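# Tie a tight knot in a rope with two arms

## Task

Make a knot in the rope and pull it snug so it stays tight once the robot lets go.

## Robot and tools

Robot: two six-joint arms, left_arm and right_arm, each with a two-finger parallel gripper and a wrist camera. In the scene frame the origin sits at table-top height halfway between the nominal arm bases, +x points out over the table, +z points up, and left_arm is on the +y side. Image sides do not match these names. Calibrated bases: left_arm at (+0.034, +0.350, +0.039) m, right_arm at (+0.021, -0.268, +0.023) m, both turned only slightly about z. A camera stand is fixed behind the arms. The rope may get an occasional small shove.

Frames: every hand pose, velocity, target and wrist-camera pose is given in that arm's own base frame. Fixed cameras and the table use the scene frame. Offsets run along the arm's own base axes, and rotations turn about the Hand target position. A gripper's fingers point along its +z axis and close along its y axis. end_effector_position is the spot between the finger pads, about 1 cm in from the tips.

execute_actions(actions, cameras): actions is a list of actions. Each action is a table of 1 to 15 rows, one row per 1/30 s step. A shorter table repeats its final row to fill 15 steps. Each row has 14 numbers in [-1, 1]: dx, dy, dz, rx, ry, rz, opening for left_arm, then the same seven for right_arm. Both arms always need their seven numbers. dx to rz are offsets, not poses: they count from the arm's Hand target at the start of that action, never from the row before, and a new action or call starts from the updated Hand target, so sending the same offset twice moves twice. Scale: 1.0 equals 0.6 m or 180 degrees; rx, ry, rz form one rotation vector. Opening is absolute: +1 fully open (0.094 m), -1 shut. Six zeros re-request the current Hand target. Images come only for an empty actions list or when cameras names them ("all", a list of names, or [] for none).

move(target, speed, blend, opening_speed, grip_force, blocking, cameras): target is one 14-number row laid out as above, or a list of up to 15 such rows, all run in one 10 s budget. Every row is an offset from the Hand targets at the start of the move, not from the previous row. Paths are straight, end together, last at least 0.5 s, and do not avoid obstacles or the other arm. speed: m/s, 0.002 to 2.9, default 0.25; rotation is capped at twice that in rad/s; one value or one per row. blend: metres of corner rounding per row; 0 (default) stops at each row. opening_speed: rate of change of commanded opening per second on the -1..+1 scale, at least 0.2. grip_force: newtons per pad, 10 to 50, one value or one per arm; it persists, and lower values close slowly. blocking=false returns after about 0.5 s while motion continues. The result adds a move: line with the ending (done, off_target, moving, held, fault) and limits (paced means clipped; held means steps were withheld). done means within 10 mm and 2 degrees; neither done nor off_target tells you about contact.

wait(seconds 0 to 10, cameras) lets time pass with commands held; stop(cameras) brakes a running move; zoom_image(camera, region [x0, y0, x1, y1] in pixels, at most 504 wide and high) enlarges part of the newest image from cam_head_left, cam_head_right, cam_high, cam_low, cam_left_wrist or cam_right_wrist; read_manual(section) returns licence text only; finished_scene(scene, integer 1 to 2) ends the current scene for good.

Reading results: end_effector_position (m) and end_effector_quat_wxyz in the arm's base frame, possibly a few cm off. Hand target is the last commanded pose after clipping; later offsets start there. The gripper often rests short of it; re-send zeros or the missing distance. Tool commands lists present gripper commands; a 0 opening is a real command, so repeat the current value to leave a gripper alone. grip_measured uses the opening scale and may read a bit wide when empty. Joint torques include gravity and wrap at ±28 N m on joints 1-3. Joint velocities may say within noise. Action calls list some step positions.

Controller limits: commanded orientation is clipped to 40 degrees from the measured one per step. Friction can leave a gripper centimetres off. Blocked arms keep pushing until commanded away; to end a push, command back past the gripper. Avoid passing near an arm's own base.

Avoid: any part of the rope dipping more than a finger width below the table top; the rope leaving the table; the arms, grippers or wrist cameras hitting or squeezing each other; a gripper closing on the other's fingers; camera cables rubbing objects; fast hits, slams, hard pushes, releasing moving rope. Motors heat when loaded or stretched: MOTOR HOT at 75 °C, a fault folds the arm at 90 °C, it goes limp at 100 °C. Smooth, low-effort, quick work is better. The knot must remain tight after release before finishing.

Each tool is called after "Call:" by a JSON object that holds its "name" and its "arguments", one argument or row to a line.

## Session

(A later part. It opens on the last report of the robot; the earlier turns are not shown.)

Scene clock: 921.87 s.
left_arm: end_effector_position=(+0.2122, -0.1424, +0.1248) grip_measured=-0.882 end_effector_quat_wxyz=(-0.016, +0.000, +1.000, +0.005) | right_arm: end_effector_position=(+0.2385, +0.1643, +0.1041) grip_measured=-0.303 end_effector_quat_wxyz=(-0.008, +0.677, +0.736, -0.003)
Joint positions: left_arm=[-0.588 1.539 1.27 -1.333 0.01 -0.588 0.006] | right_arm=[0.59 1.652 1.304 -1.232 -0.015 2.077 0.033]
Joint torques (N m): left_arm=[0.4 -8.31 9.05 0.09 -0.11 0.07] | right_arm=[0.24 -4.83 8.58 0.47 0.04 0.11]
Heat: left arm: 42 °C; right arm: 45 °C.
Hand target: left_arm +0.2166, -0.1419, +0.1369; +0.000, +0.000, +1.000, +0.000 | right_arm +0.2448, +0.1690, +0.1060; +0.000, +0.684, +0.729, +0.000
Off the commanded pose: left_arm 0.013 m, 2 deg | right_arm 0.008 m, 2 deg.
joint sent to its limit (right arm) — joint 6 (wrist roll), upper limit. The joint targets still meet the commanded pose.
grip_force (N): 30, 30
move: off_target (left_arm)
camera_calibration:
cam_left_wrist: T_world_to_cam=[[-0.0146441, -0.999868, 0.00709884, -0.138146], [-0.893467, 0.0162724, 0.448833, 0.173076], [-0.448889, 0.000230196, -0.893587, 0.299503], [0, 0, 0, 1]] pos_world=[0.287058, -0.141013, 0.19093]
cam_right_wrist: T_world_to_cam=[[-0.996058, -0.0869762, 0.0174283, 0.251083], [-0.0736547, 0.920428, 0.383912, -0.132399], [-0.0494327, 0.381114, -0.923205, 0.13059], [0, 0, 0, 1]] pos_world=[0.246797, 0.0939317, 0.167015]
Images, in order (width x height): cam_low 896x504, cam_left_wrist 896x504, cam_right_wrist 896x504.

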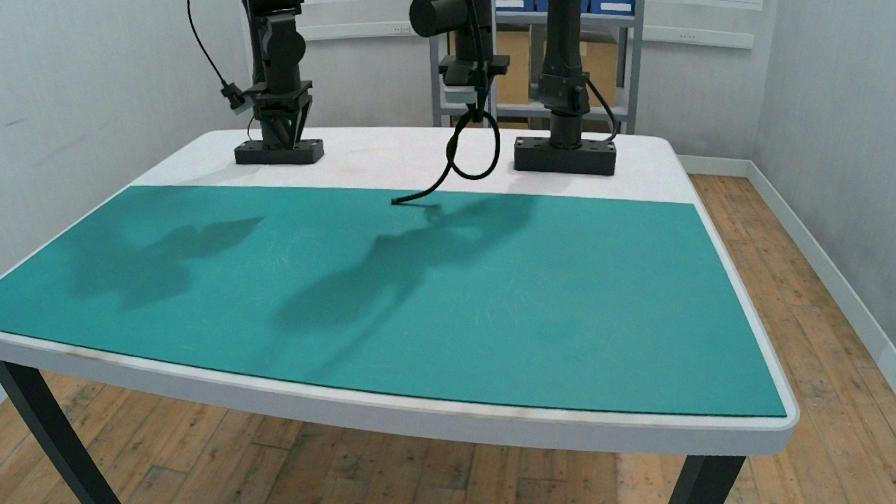

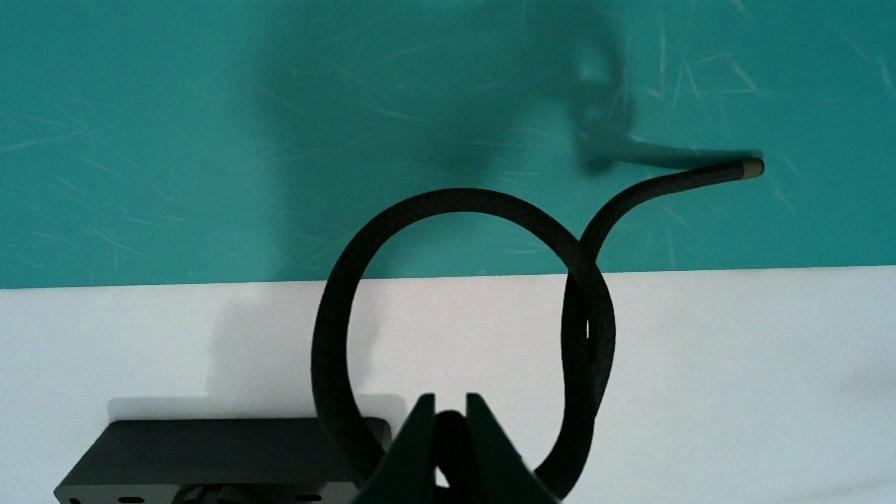

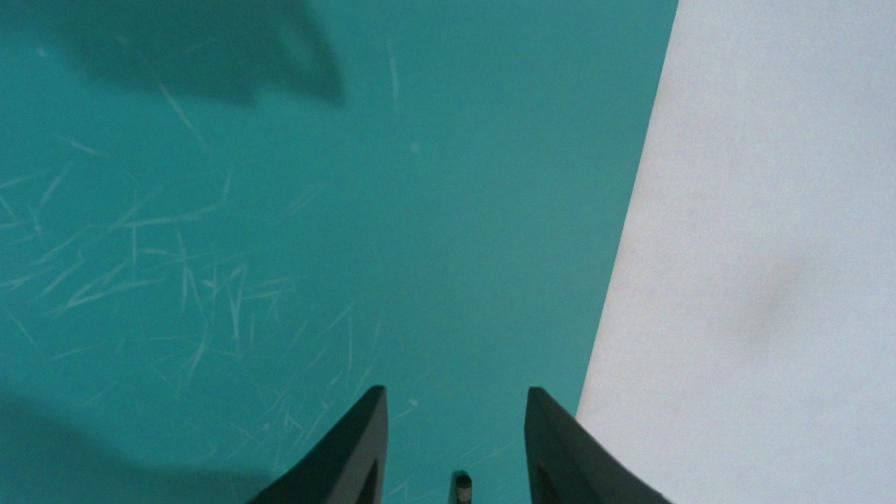

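Call:
{"name": "move", "arguments": {
  "target": [
    [0.0,0.08,-0.12,0,0,0,-1,0,0,0,0,0,0,-0.3],
    [0.0,0.16,-0.228,0,0,0,-1,0,0,0,0,0,0,-0.3]
  ],
  "speed": 0.1,
  "blend": [0.02,0],
  "cameras": ["cam_right_wrist","cam_low","cam_left_wrist"]
}}

Call:
{"name": "zoom_image", "arguments": {
  "camera": "cam_low",
  "region": [350, 60, 530, 240]
}}

Scene clock: 941.37 s.
left_arm: end_effector_position=(+0.2183, -0.0487, +0.0060) grip_measured=-0.882 end_effector_quat_wxyz=(+0.002, +0.000, +1.000, -0.004) | right_arm: end_effector_position=(+0.2385, +0.1643, +0.1041) grip_measured=-0.303 end_effector_quat_wxyz=(-0.008, +0.677, +0.736, -0.003)
Joint positions: left_arm=[-0.218 1.509 0.748 -0.805 0.008 -0.218 0.006] | right_arm=[0.59 1.652 1.304 -1.232 -0.015 2.077 0.033]
Joint torques (N m): left_arm=[0.46 -4.89 4.62 0.53 -0.1 0.06] | right_arm=[0.25 -4.83 8.59 0.47 0.03 0.11]
Heat: left arm: 41 °C; right arm: 46 °C.
Hand target: left_arm +0.2166, -0.0458, +0.0002; +0.000, +0.000, +1.000, +0.000 | right_arm +0.2448, +0.1690, +0.1060; +0.000, +0.684, +0.729, +0.000
Off the commanded pose: left_arm 0.007 m, 1 deg | right_arm 0.008 m, 2 deg.
joint sent to its limit (right arm) — joint 6 (wrist roll), upper limit. The joint targets still meet the commanded pose.
grip_force (N): 30, 30
move: done
camera_calibration:
cam_left_wrist: T_world_to_cam=[[-0.0144132, -0.999592, 0.0246417, -0.0437088], [-0.908622, 0.0233804, 0.416964, 0.234148], [-0.417371, -0.0163802, -0.908589, 0.188484], [0, 0, 0, 1]] pos_world=[0.29079, -0.0460781, 0.0747005]
cam_right_wrist: T_world_to_cam=[[-0.996058, -0.0869762, 0.0174283, 0.251083], [-0.0736547, 0.920428, 0.383912, -0.132399], [-0.0494327, 0.381114, -0.923205, 0.13059], [0, 0, 0, 1]] pos_world=[0.246797, 0.0939317, 0.167015]
Images, in order (width x height): cam_low 896x504, cam_left_wrist 896x504, cam_right_wrist 896x504.

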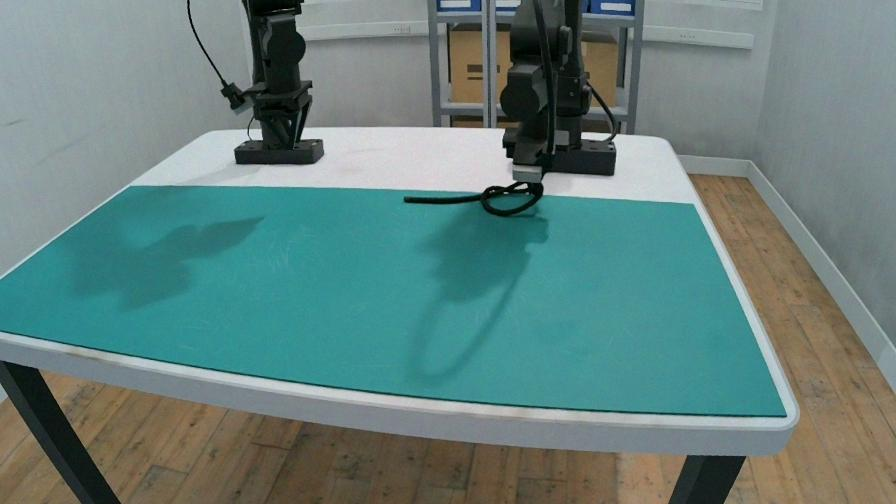

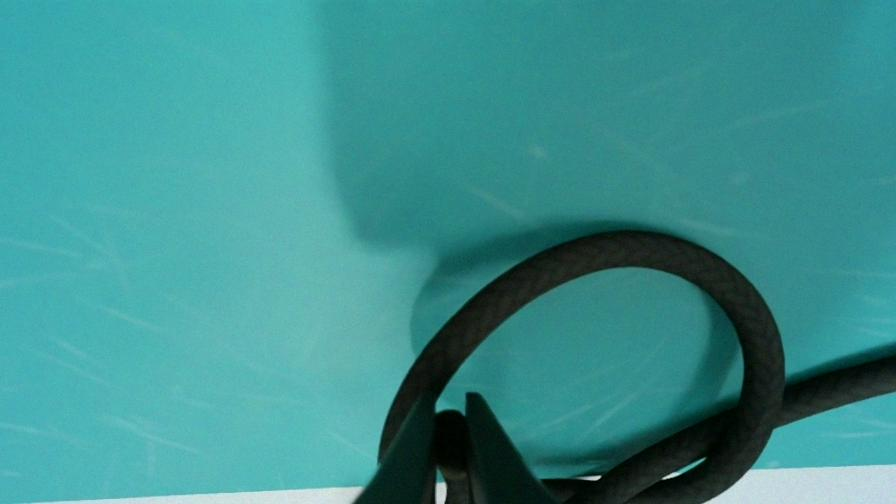

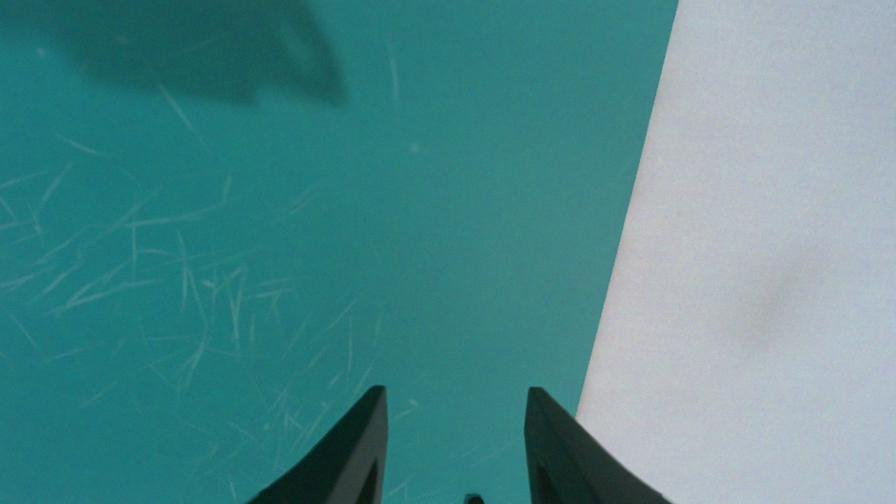

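Scaled by 2.800.

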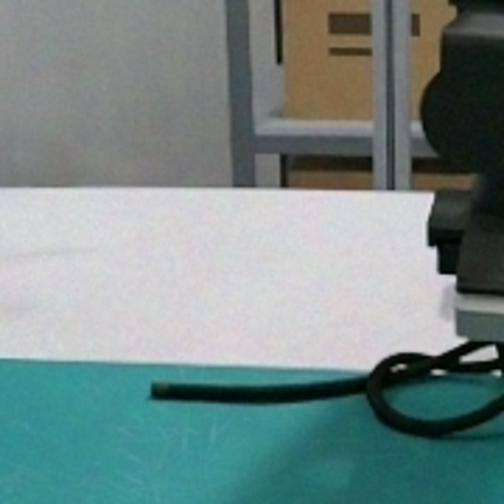

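Call:
{"name": "execute_actions", "arguments": {
  "actions": []
}}

Scene clock: 968.70 s.
left_arm: end_effector_position=(+0.2185, -0.0488, +0.0060) grip_measured=-0.882 end_effector_quat_wxyz=(+0.002, +0.000, +1.000, -0.004) | right_arm: end_effector_position=(+0.2385, +0.1643, +0.1041) grip_measured=-0.303 end_effector_quat_wxyz=(-0.008, +0.677, +0.736, -0.003)
Joint positions: left_arm=[-0.218 1.509 0.748 -0.804 0.008 -0.218 0.006] | right_arm=[0.59 1.652 1.304 -1.232 -0.015 2.077 0.033]
Joint velocities: within noise
Joint torques (N m): left_arm=[0.44 -4.89 4.62 0.53 -0.1 0.06] | right_arm=[0.24 -4.83 8.61 0.46 0.03 0.11]
Motor temperatures (°C): left_arm=[29 39 34 31 31 31 30] | right_arm=[30 35 46 31 30 31 30]
Heat: left arm: 39 °C; right arm: 46 °C.
Hand target: left_arm +0.2167, -0.0458, +0.0002; +0.000, +0.000, +1.000, +0.000 | right_arm +0.2448, +0.1690, +0.1060; +0.000, +0.684, +0.729, +0.000
Tool commands: left_gripper/opening=-1.0 right_gripper/opening=-0.3
Off the commanded pose: left_arm 0.007 m, 1 deg | right_arm 0.008 m, 2 deg.
grip_force (N): 30, 30
camera_calibration:
cam_left_wrist: T_world_to_cam=[[-0.0148891, -0.999581, 0.0248332, -0.0435833], [-0.908931, 0.0238803, 0.416262, 0.234453], [-0.416681, -0.0163739, -0.908905, 0.188481], [0, 0, 0, 1]] pos_world=[0.290989, -0.0460776, 0.0748001]
cam_right_wrist: T_world_to_cam=[[-0.996058, -0.0869762, 0.0174283, 0.251083], [-0.0736547, 0.920428, 0.383912, -0.132399], [-0.0494327, 0.381114, -0.923205, 0.13059], [0, 0, 0, 1]] pos_world=[0.246797, 0.0939317, 0.167015]

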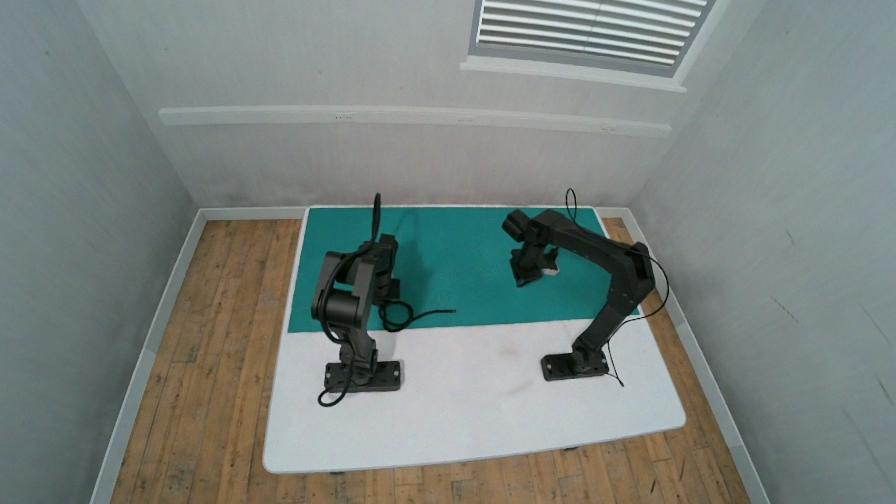

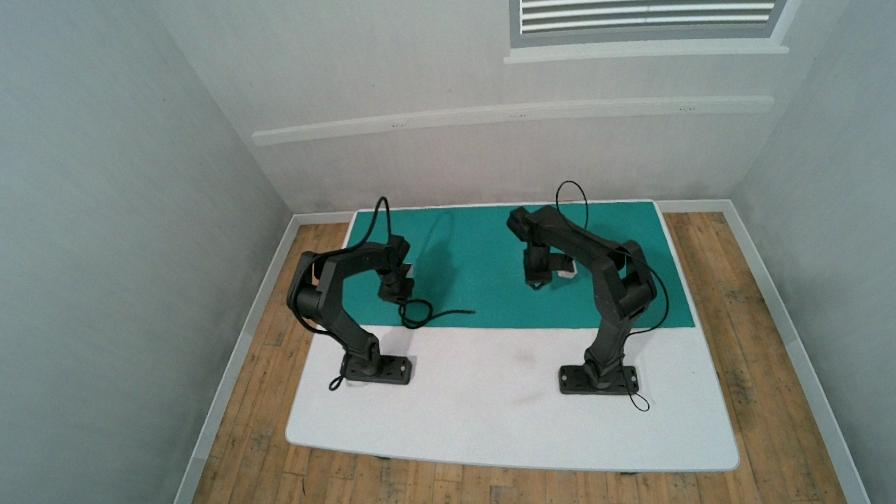

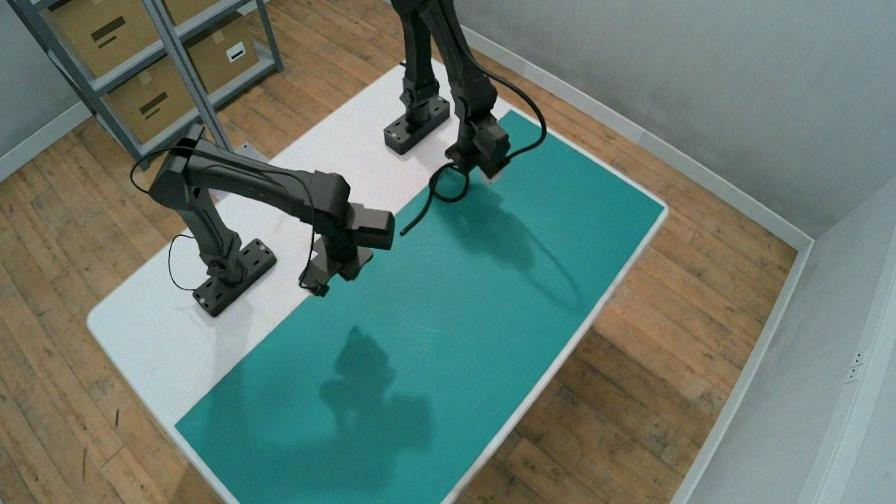

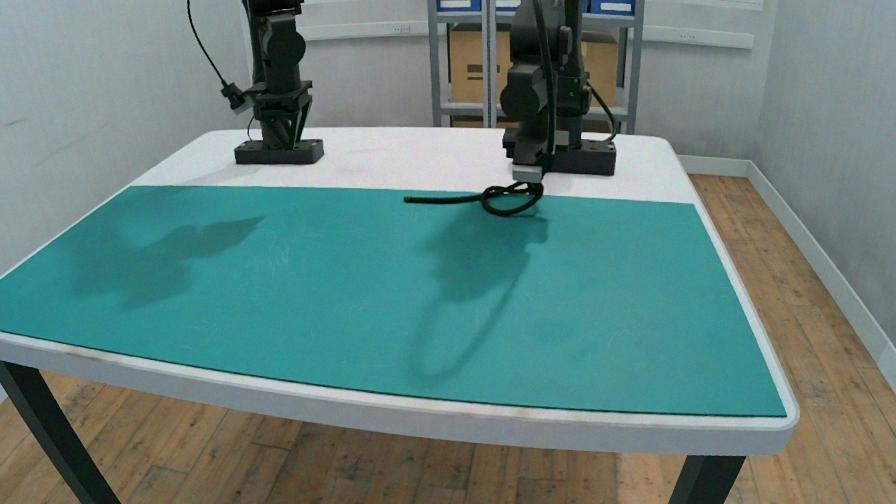

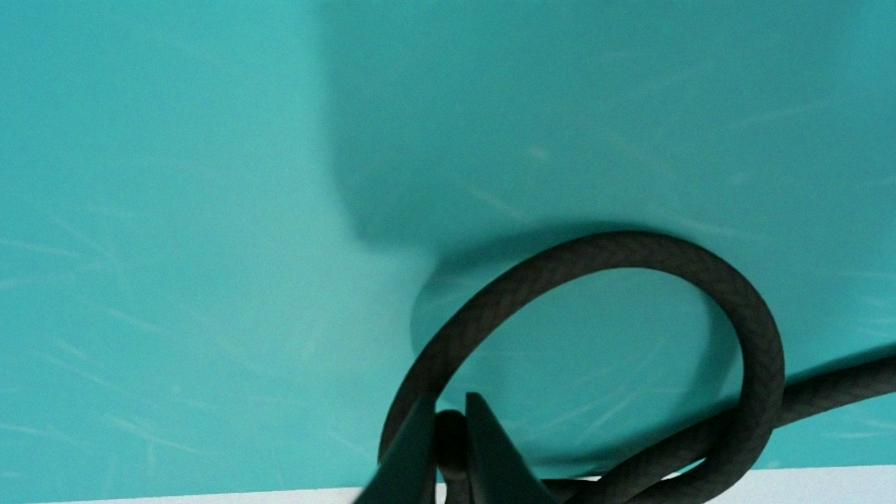

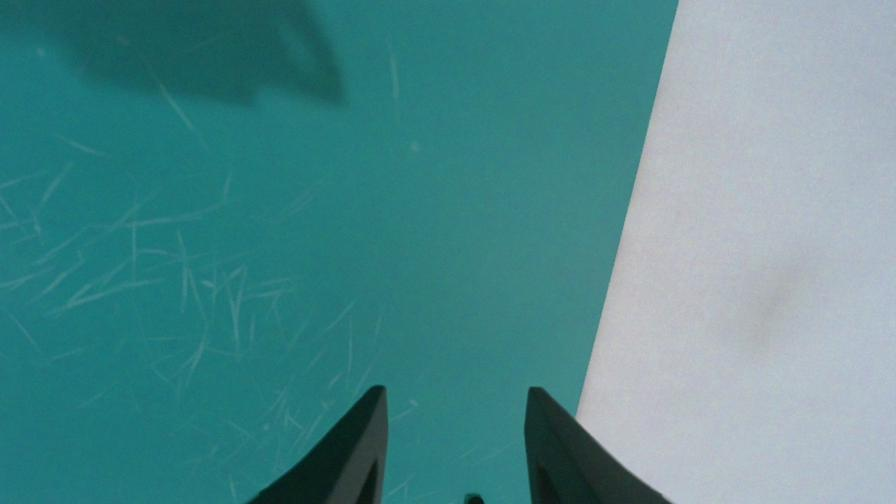

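Call:
{"name": "move", "arguments": {
  "target": [
    [0,0,0,0,0,0,-1,0,0,0,0,0,0.49,-0.3],
    [0,0,0,0,0,0,-1,-0.063,0.31,-0.02,0,0,0.978,-0.3]
  ],
  "speed": 0.4,
  "blend": 0.03,
  "cameras": ["cam_right_wrist","cam_high"]
}}

Scene clock: 985.93 s.
left_arm: end_effector_position=(+0.2185, -0.0488, +0.0060) grip_measured=-0.882 end_effector_quat_wxyz=(+0.002, +0.000, +1.000, -0.004) | right_arm: end_effector_position=(+0.2061, +0.3514, +0.0978) grip_measured=-0.303 end_effector_quat_wxyz=(-0.007, +0.702, -0.713, -0.003)
Joint positions: left_arm=[-0.218 1.509 0.748 -0.804 0.008 -0.217 0.006] | right_arm=[1.037 2.092 1.854 -1.318 -0.002 -0.518 0.033]
Joint torques (N m): left_arm=[0.44 -4.89 4.6 0.54 -0.11 0.07] | right_arm=[0.27 -7.61 8.83 0.38 0.02 -0.05]
Heat: left arm: 38 °C; right arm: 46 °C.
Hand target: left_arm +0.2166, -0.0458, +0.0002; +0.000, +0.000, +1.000, +0.000 | right_arm +0.2070, +0.3551, +0.0940; +0.000, +0.705, -0.709, +0.000
Off the commanded pose: left_arm 0.007 m, 1 deg | right_arm 0.005 m, 1 deg.
grip_force (N): 30, 30
move: done
camera_calibration:
cam_right_wrist: T_world_to_cam=[[0.999888, -0.0126548, 0.00801491, -0.201386], [-0.0146983, -0.932035, 0.36207, 0.33636], [0.00288825, -0.362147, -0.932117, 0.303205], [0, 0, 0, 1]] pos_world=[0.205432, 0.420755, 0.16245]
Images, in order (width x height): cam_high 896x504, cam_right_wrist 896x504.

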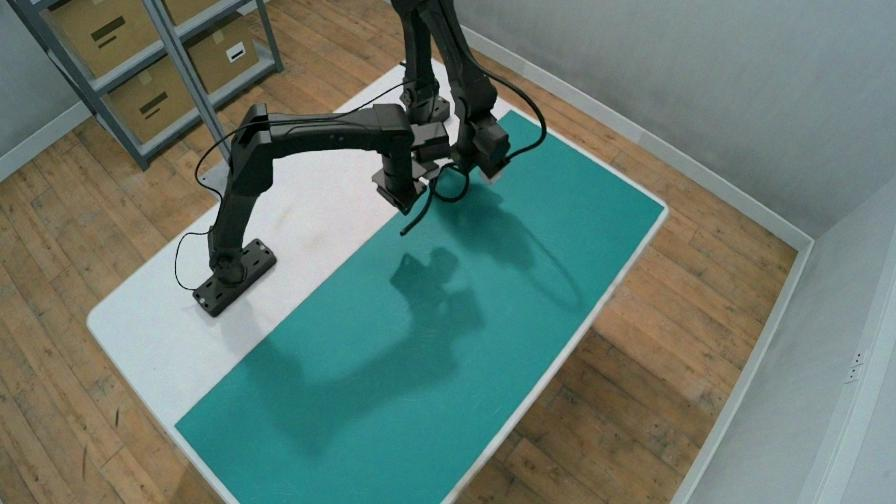

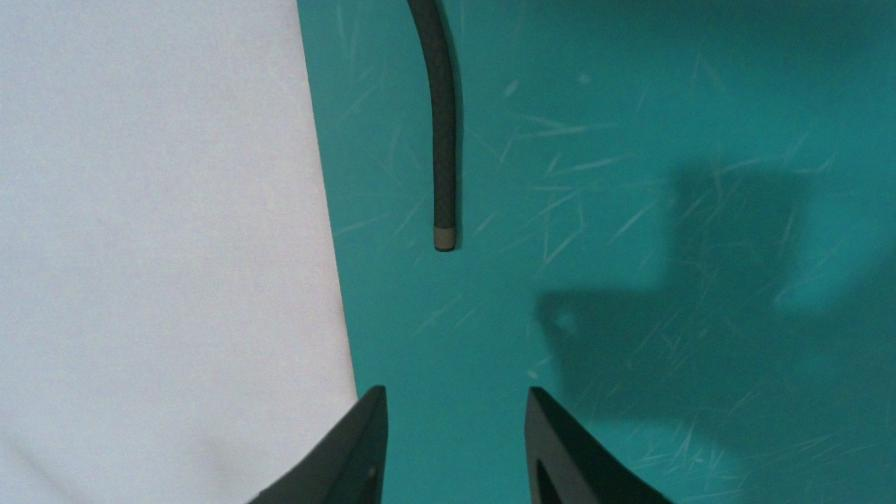

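Call:
{"name": "move", "arguments": {
  "target": [0,0,0,0,0,0,-1,-0.005,0.04,-0.186,0,0,0,-0.3],
  "speed": 0.15,
  "cameras": ["cam_right_wrist","cam_high"]
}}

Call:
{"name": "zoom_image", "arguments": {
  "camera": "cam_high",
  "region": [350, 80, 560, 260]
}}

Scene clock: 998.90 s.
left_arm: end_effector_position=(+0.2185, -0.0488, +0.0060) grip_measured=-0.882 end_effector_quat_wxyz=(+0.002, +0.000, +1.000, -0.004) | right_arm: end_effector_position=(+0.2081, +0.3809, -0.0035) grip_measured=-0.303 end_effector_quat_wxyz=(-0.012, +0.704, -0.710, -0.004)
Joint positions: left_arm=[-0.218 1.509 0.748 -0.804 0.008 -0.217 0.006] | right_arm=[1.068 2.258 1.713 -1.001 -0.002 -0.496 0.033]
Joint torques (N m): left_arm=[0.44 -4.89 4.62 0.54 -0.1 0.06] | right_arm=[0.53 -8.91 5.2 0.7 0.02 0.09]
Heat: left arm: 37 °C; right arm: 45 °C.
Hand target: left_arm +0.2166, -0.0458, +0.0002; +0.000, +0.000, +1.000, +0.000 | right_arm +0.2039, +0.3790, -0.0176; +0.000, +0.705, -0.709, +0.000
Off the commanded pose: left_arm 0.007 m, 1 deg | right_arm 0.015 m, 1 deg.
grip_force (N): 30, 30
move: off_target (right_arm)
camera_calibration:
cam_right_wrist: T_world_to_cam=[[0.999916, -0.00436717, 0.012176, -0.205333], [-0.00840476, -0.934863, 0.354908, 0.400346], [0.00983292, -0.354981, -0.934822, 0.21525], [0, 0, 0, 1]] pos_world=[0.206564, 0.449781, 0.0616347]
Images, in order (width x height): cam_high 896x504, cam_right_wrist 896x504.

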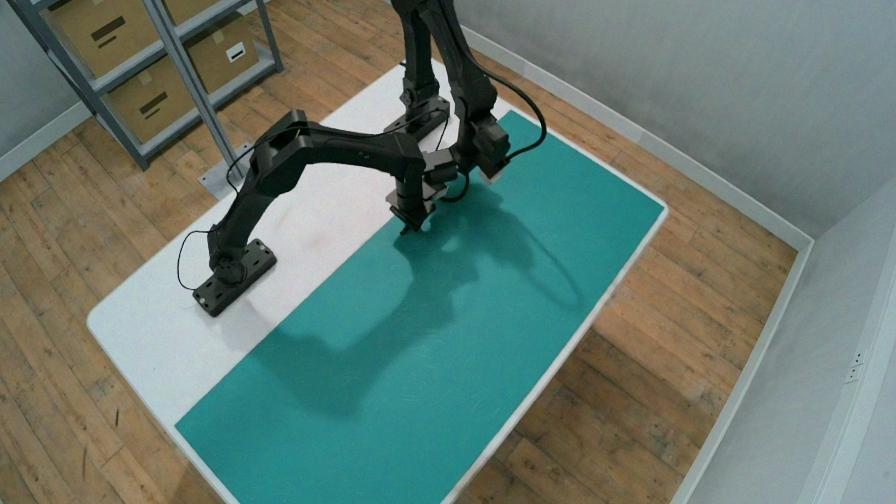

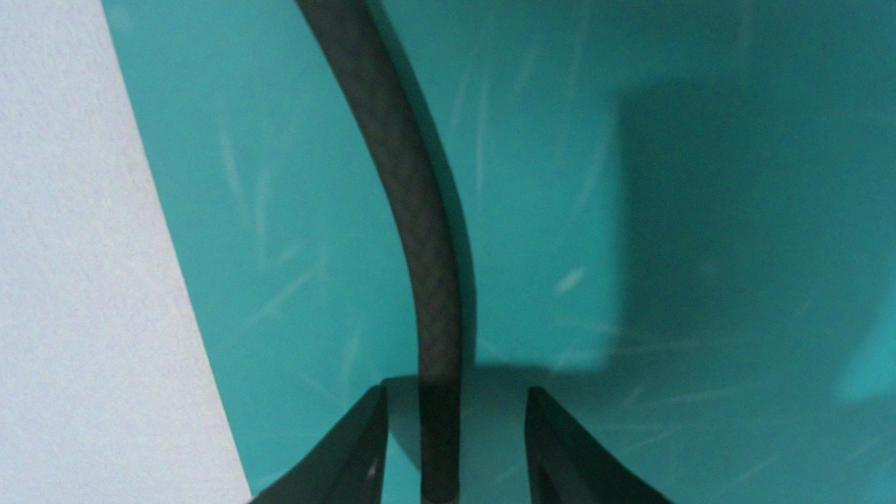

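Scaled by 2.400.

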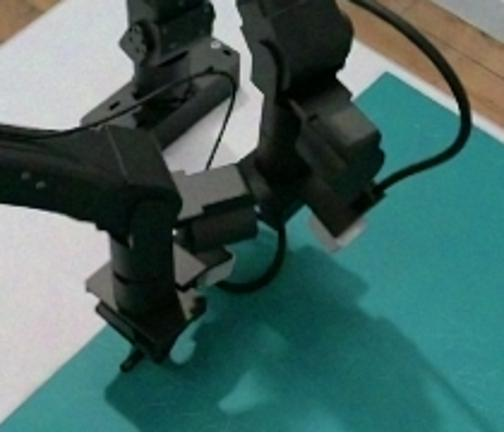

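Call:
{"name": "move", "arguments": {
  "target": [0,0,0,0,0,0,-1,-0.003,-0.004,-0.004,0,0,0,-1],
  "speed": 0.1
}}

Call:
{"name": "move", "arguments": {
  "target": [0,0.06,0.0,0,0,0,-1,0.0,-0.08,0.015,0,0,0,-1],
  "speed": 0.1,
  "cameras": ["all"]
}}

Scene clock: 1005.63 s.
left_arm: end_effector_position=(+0.2185, -0.0488, +0.0060) grip_measured=-0.882 end_effector_quat_wxyz=(+0.002, +0.000, +1.000, -0.004) | right_arm: end_effector_position=(+0.2069, +0.3806, -0.0064) grip_measured=-0.816 end_effector_quat_wxyz=(-0.011, +0.705, -0.709, -0.005)
Joint positions: left_arm=[-0.218 1.509 0.748 -0.804 0.008 -0.217 0.006] | right_arm=[1.07 2.258 1.701 -0.989 -0.002 -0.494 0.009]
Joint torques (N m): left_arm=[0.43 -4.89 4.62 0.54 -0.1 0.07] | right_arm=[0.44 -9.43 4.41 0.75 0.02 0.09]
Heat: left arm: 37 °C; right arm: 44 °C.
Hand target: left_arm +0.2166, -0.0458, +0.0002; +0.000, +0.000, +1.000, +0.000 | right_arm +0.2022, +0.3766, -0.0200; +0.000, +0.705, -0.709, +0.000
Off the commanded pose: left_arm 0.007 m, 1 deg | right_arm 0.015 m, 1 deg.
grip_force (N): 30, 30
move: off_target (right_arm)

Scene clock: 1006.83 s.
left_arm: end_effector_position=(+0.2184, -0.0121, +0.0029) grip_measured=-0.882 end_effector_quat_wxyz=(-0.004, -0.001, +1.000, -0.003) | right_arm: end_effector_position=(+0.2062, +0.3503, -0.0071) grip_measured=-0.818 end_effector_quat_wxyz=(-0.027, +0.707, -0.707, -0.015)
Joint positions: left_arm=[-0.055 1.509 0.734 -0.802 0.007 -0.056 0.006] | right_arm=[1.029 2.129 1.484 -0.866 -0.017 -0.542 0.009]
Joint torques (N m): left_arm=[0.42 -6.27 4.4 0.49 -0.09 0.06] | right_arm=[-0.9 -10.71 3.49 0.23 0.14 -0.03]
Heat: left arm: 37 °C; right arm: 44 °C.
Hand target: left_arm +0.2166, -0.0099, +0.0002; +0.000, +0.000, +1.000, +0.000 | right_arm +0.2022, +0.3287, -0.0110; +0.000, +0.705, -0.709, +0.000
Off the commanded pose: left_arm 0.004 m, 1 deg | right_arm 0.022 m, 4 deg.
grip_force (N): 30, 30
move: off_target (right_arm)
camera_calibration:
cam_left_wrist: T_world_to_cam=[[-0.0133913, -0.99966, 0.0223617, -0.00725647], [-0.9041, 0.0216578, 0.426773, 0.233724], [-0.427112, -0.0145022, -0.904082, 0.188467], [0, 0, 0, 1]] pos_world=[0.291709, -0.00958276, 0.0708052]
cam_right_wrist: T_world_to_cam=[[0.999824, 0.00254195, 0.0186016, -0.205949], [-0.00354197, -0.947461, 0.319852, 0.376153], [0.0184373, -0.319861, -0.947285, 0.186885], [0, 0, 0, 1]] pos_world=[0.2038, 0.416691, 0.0605511]

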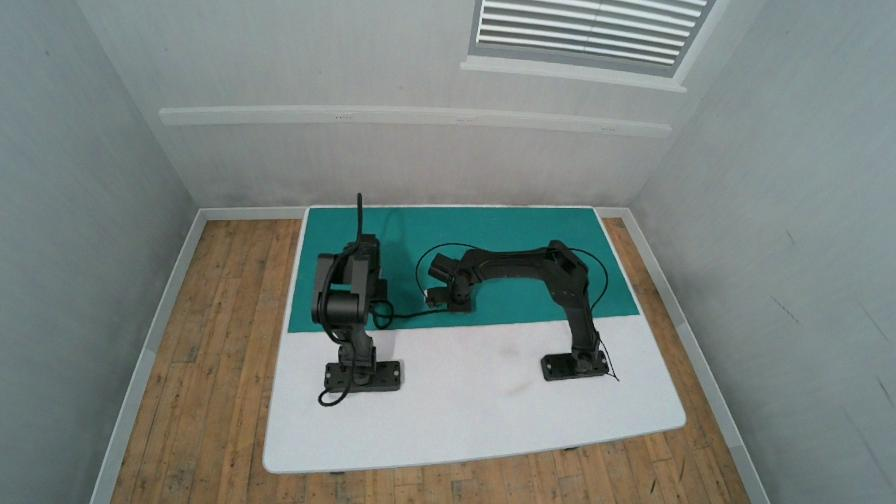

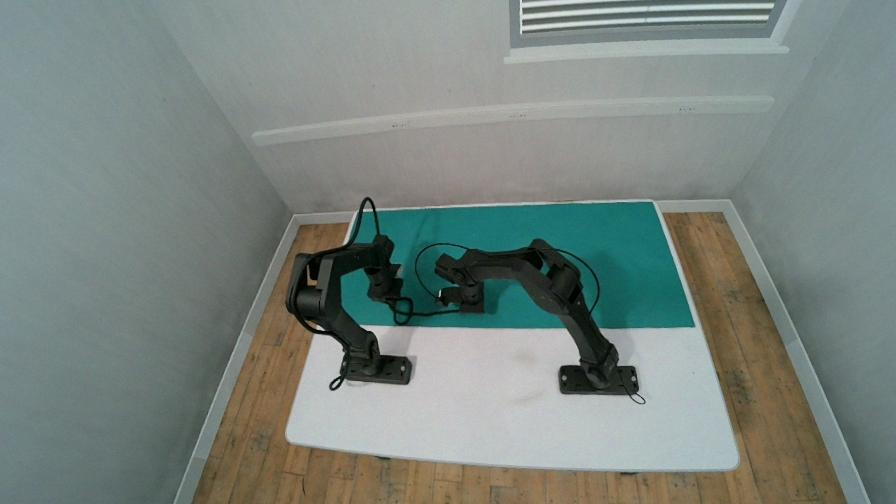

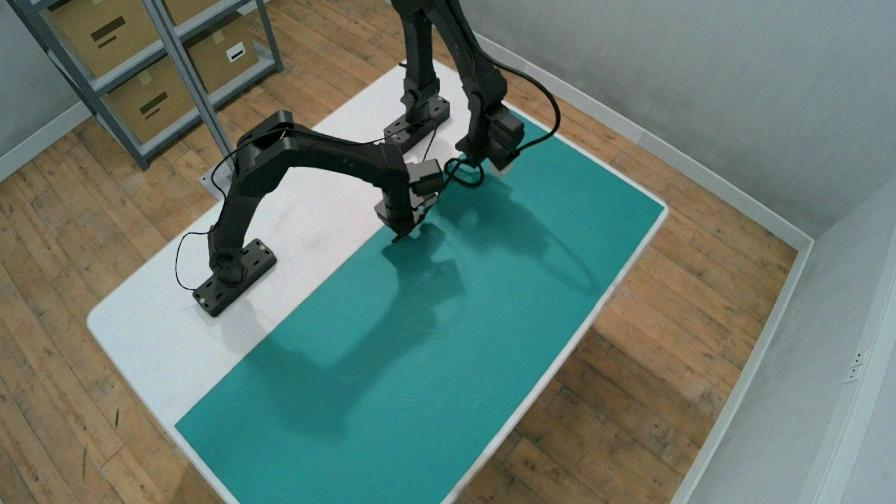

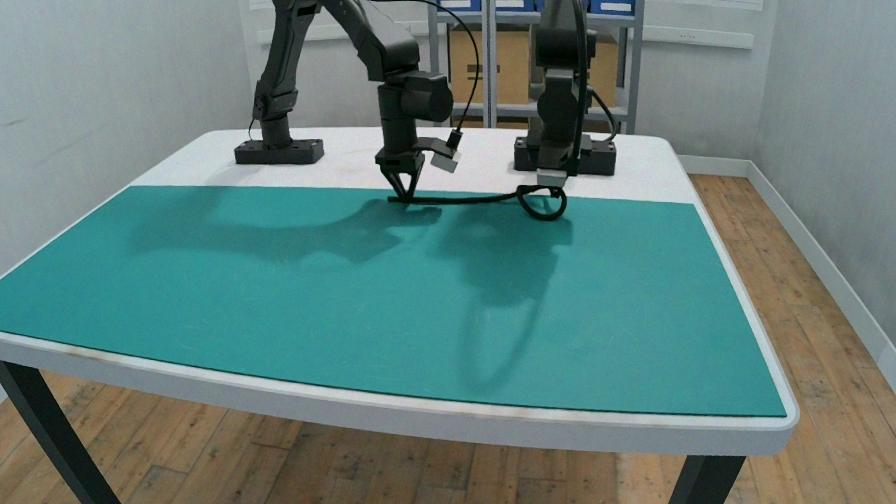

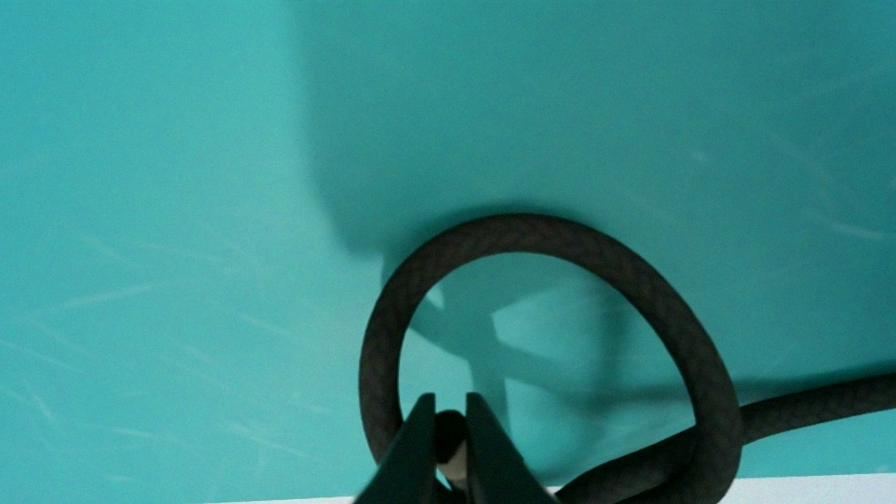

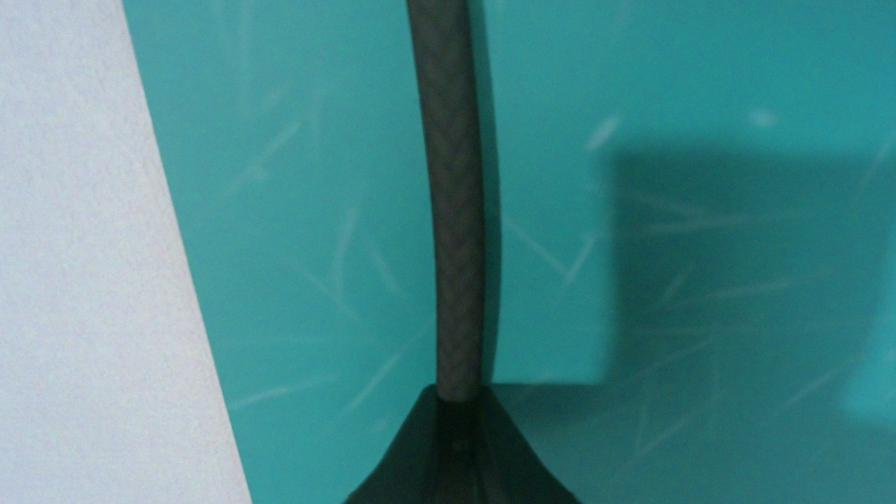

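Call:
{"name": "move", "arguments": {
  "target": [0.0,0.03,0.08,0,0,0,-1,0,0,0,0,0,0,-1],
  "speed": 0.1,
  "cameras": ["cam_low","cam_left_wrist"]
}}

Call:
{"name": "zoom_image", "arguments": {
  "camera": "cam_low",
  "region": [440, 130, 640, 240]
}}

Scene clock: 1016.67 s.
left_arm: end_effector_position=(+0.2100, +0.0056, +0.0389) grip_measured=-0.882 end_effector_quat_wxyz=(-0.014, +0.000, +1.000, -0.004) | right_arm: end_effector_position=(+0.2062, +0.3503, -0.0071) grip_measured=-0.818 end_effector_quat_wxyz=(-0.027, +0.707, -0.707, -0.015)
Joint positions: left_arm=[0.027 1.425 0.819 -0.992 0.006 0.027 0.006] | right_arm=[1.029 2.129 1.484 -0.866 -0.017 -0.542 0.009]
Joint torques (N m): left_arm=[0.5 -6.45 8.35 0.13 -0.09 0.07] | right_arm=[-0.88 -10.7 3.51 0.23 0.14 -0.03]
Heat: left arm: 37 °C; right arm: 43 °C.
Hand target: left_arm +0.2166, +0.0082, +0.0482; +0.000, +0.000, +1.000, +0.000 | right_arm +0.2022, +0.3287, -0.0110; +0.000, +0.705, -0.709, +0.000
Off the commanded pose: left_arm 0.012 m, 2 deg | right_arm 0.022 m, 4 deg.
grip_force (N): 30, 30
move: off_target (left_arm, right_arm)
camera_calibration:
cam_left_wrist: T_world_to_cam=[[-0.0141148, -0.999626, 0.0234132, 0.00976795], [-0.895325, 0.0230605, 0.444817, 0.207822], [-0.445191, -0.0146839, -0.895315, 0.221125], [0, 0, 0, 1]] pos_world=[0.284649, 0.0082188, 0.105305]
Images, in order (width x height): cam_low 896x504, cam_left_wrist 896x504.

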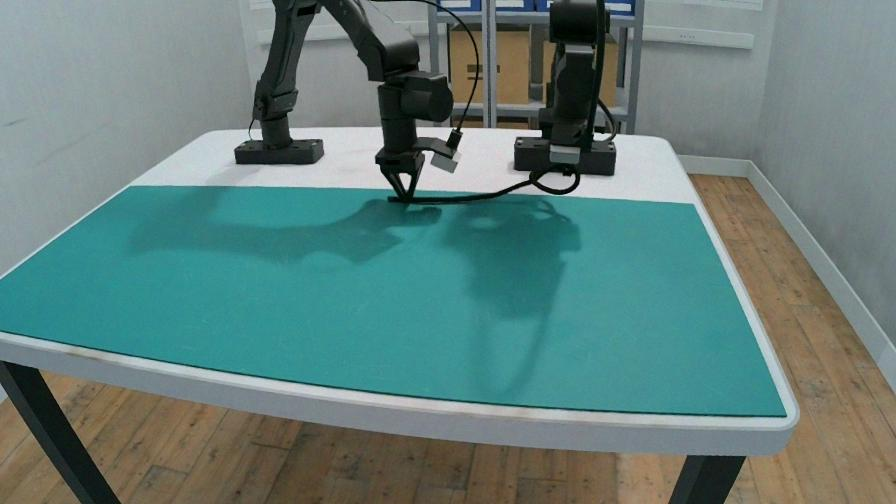

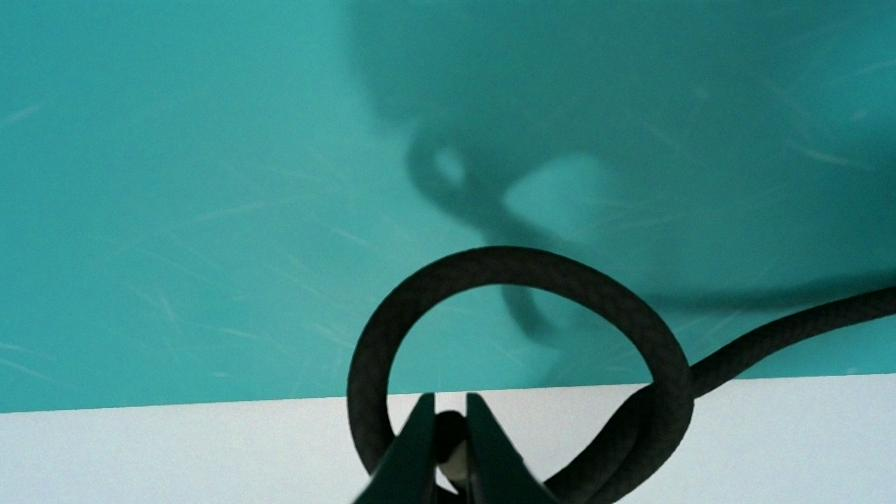

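Scaled by 2.520.

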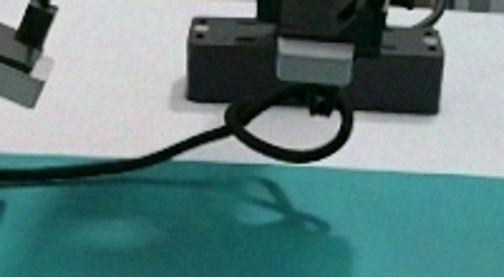

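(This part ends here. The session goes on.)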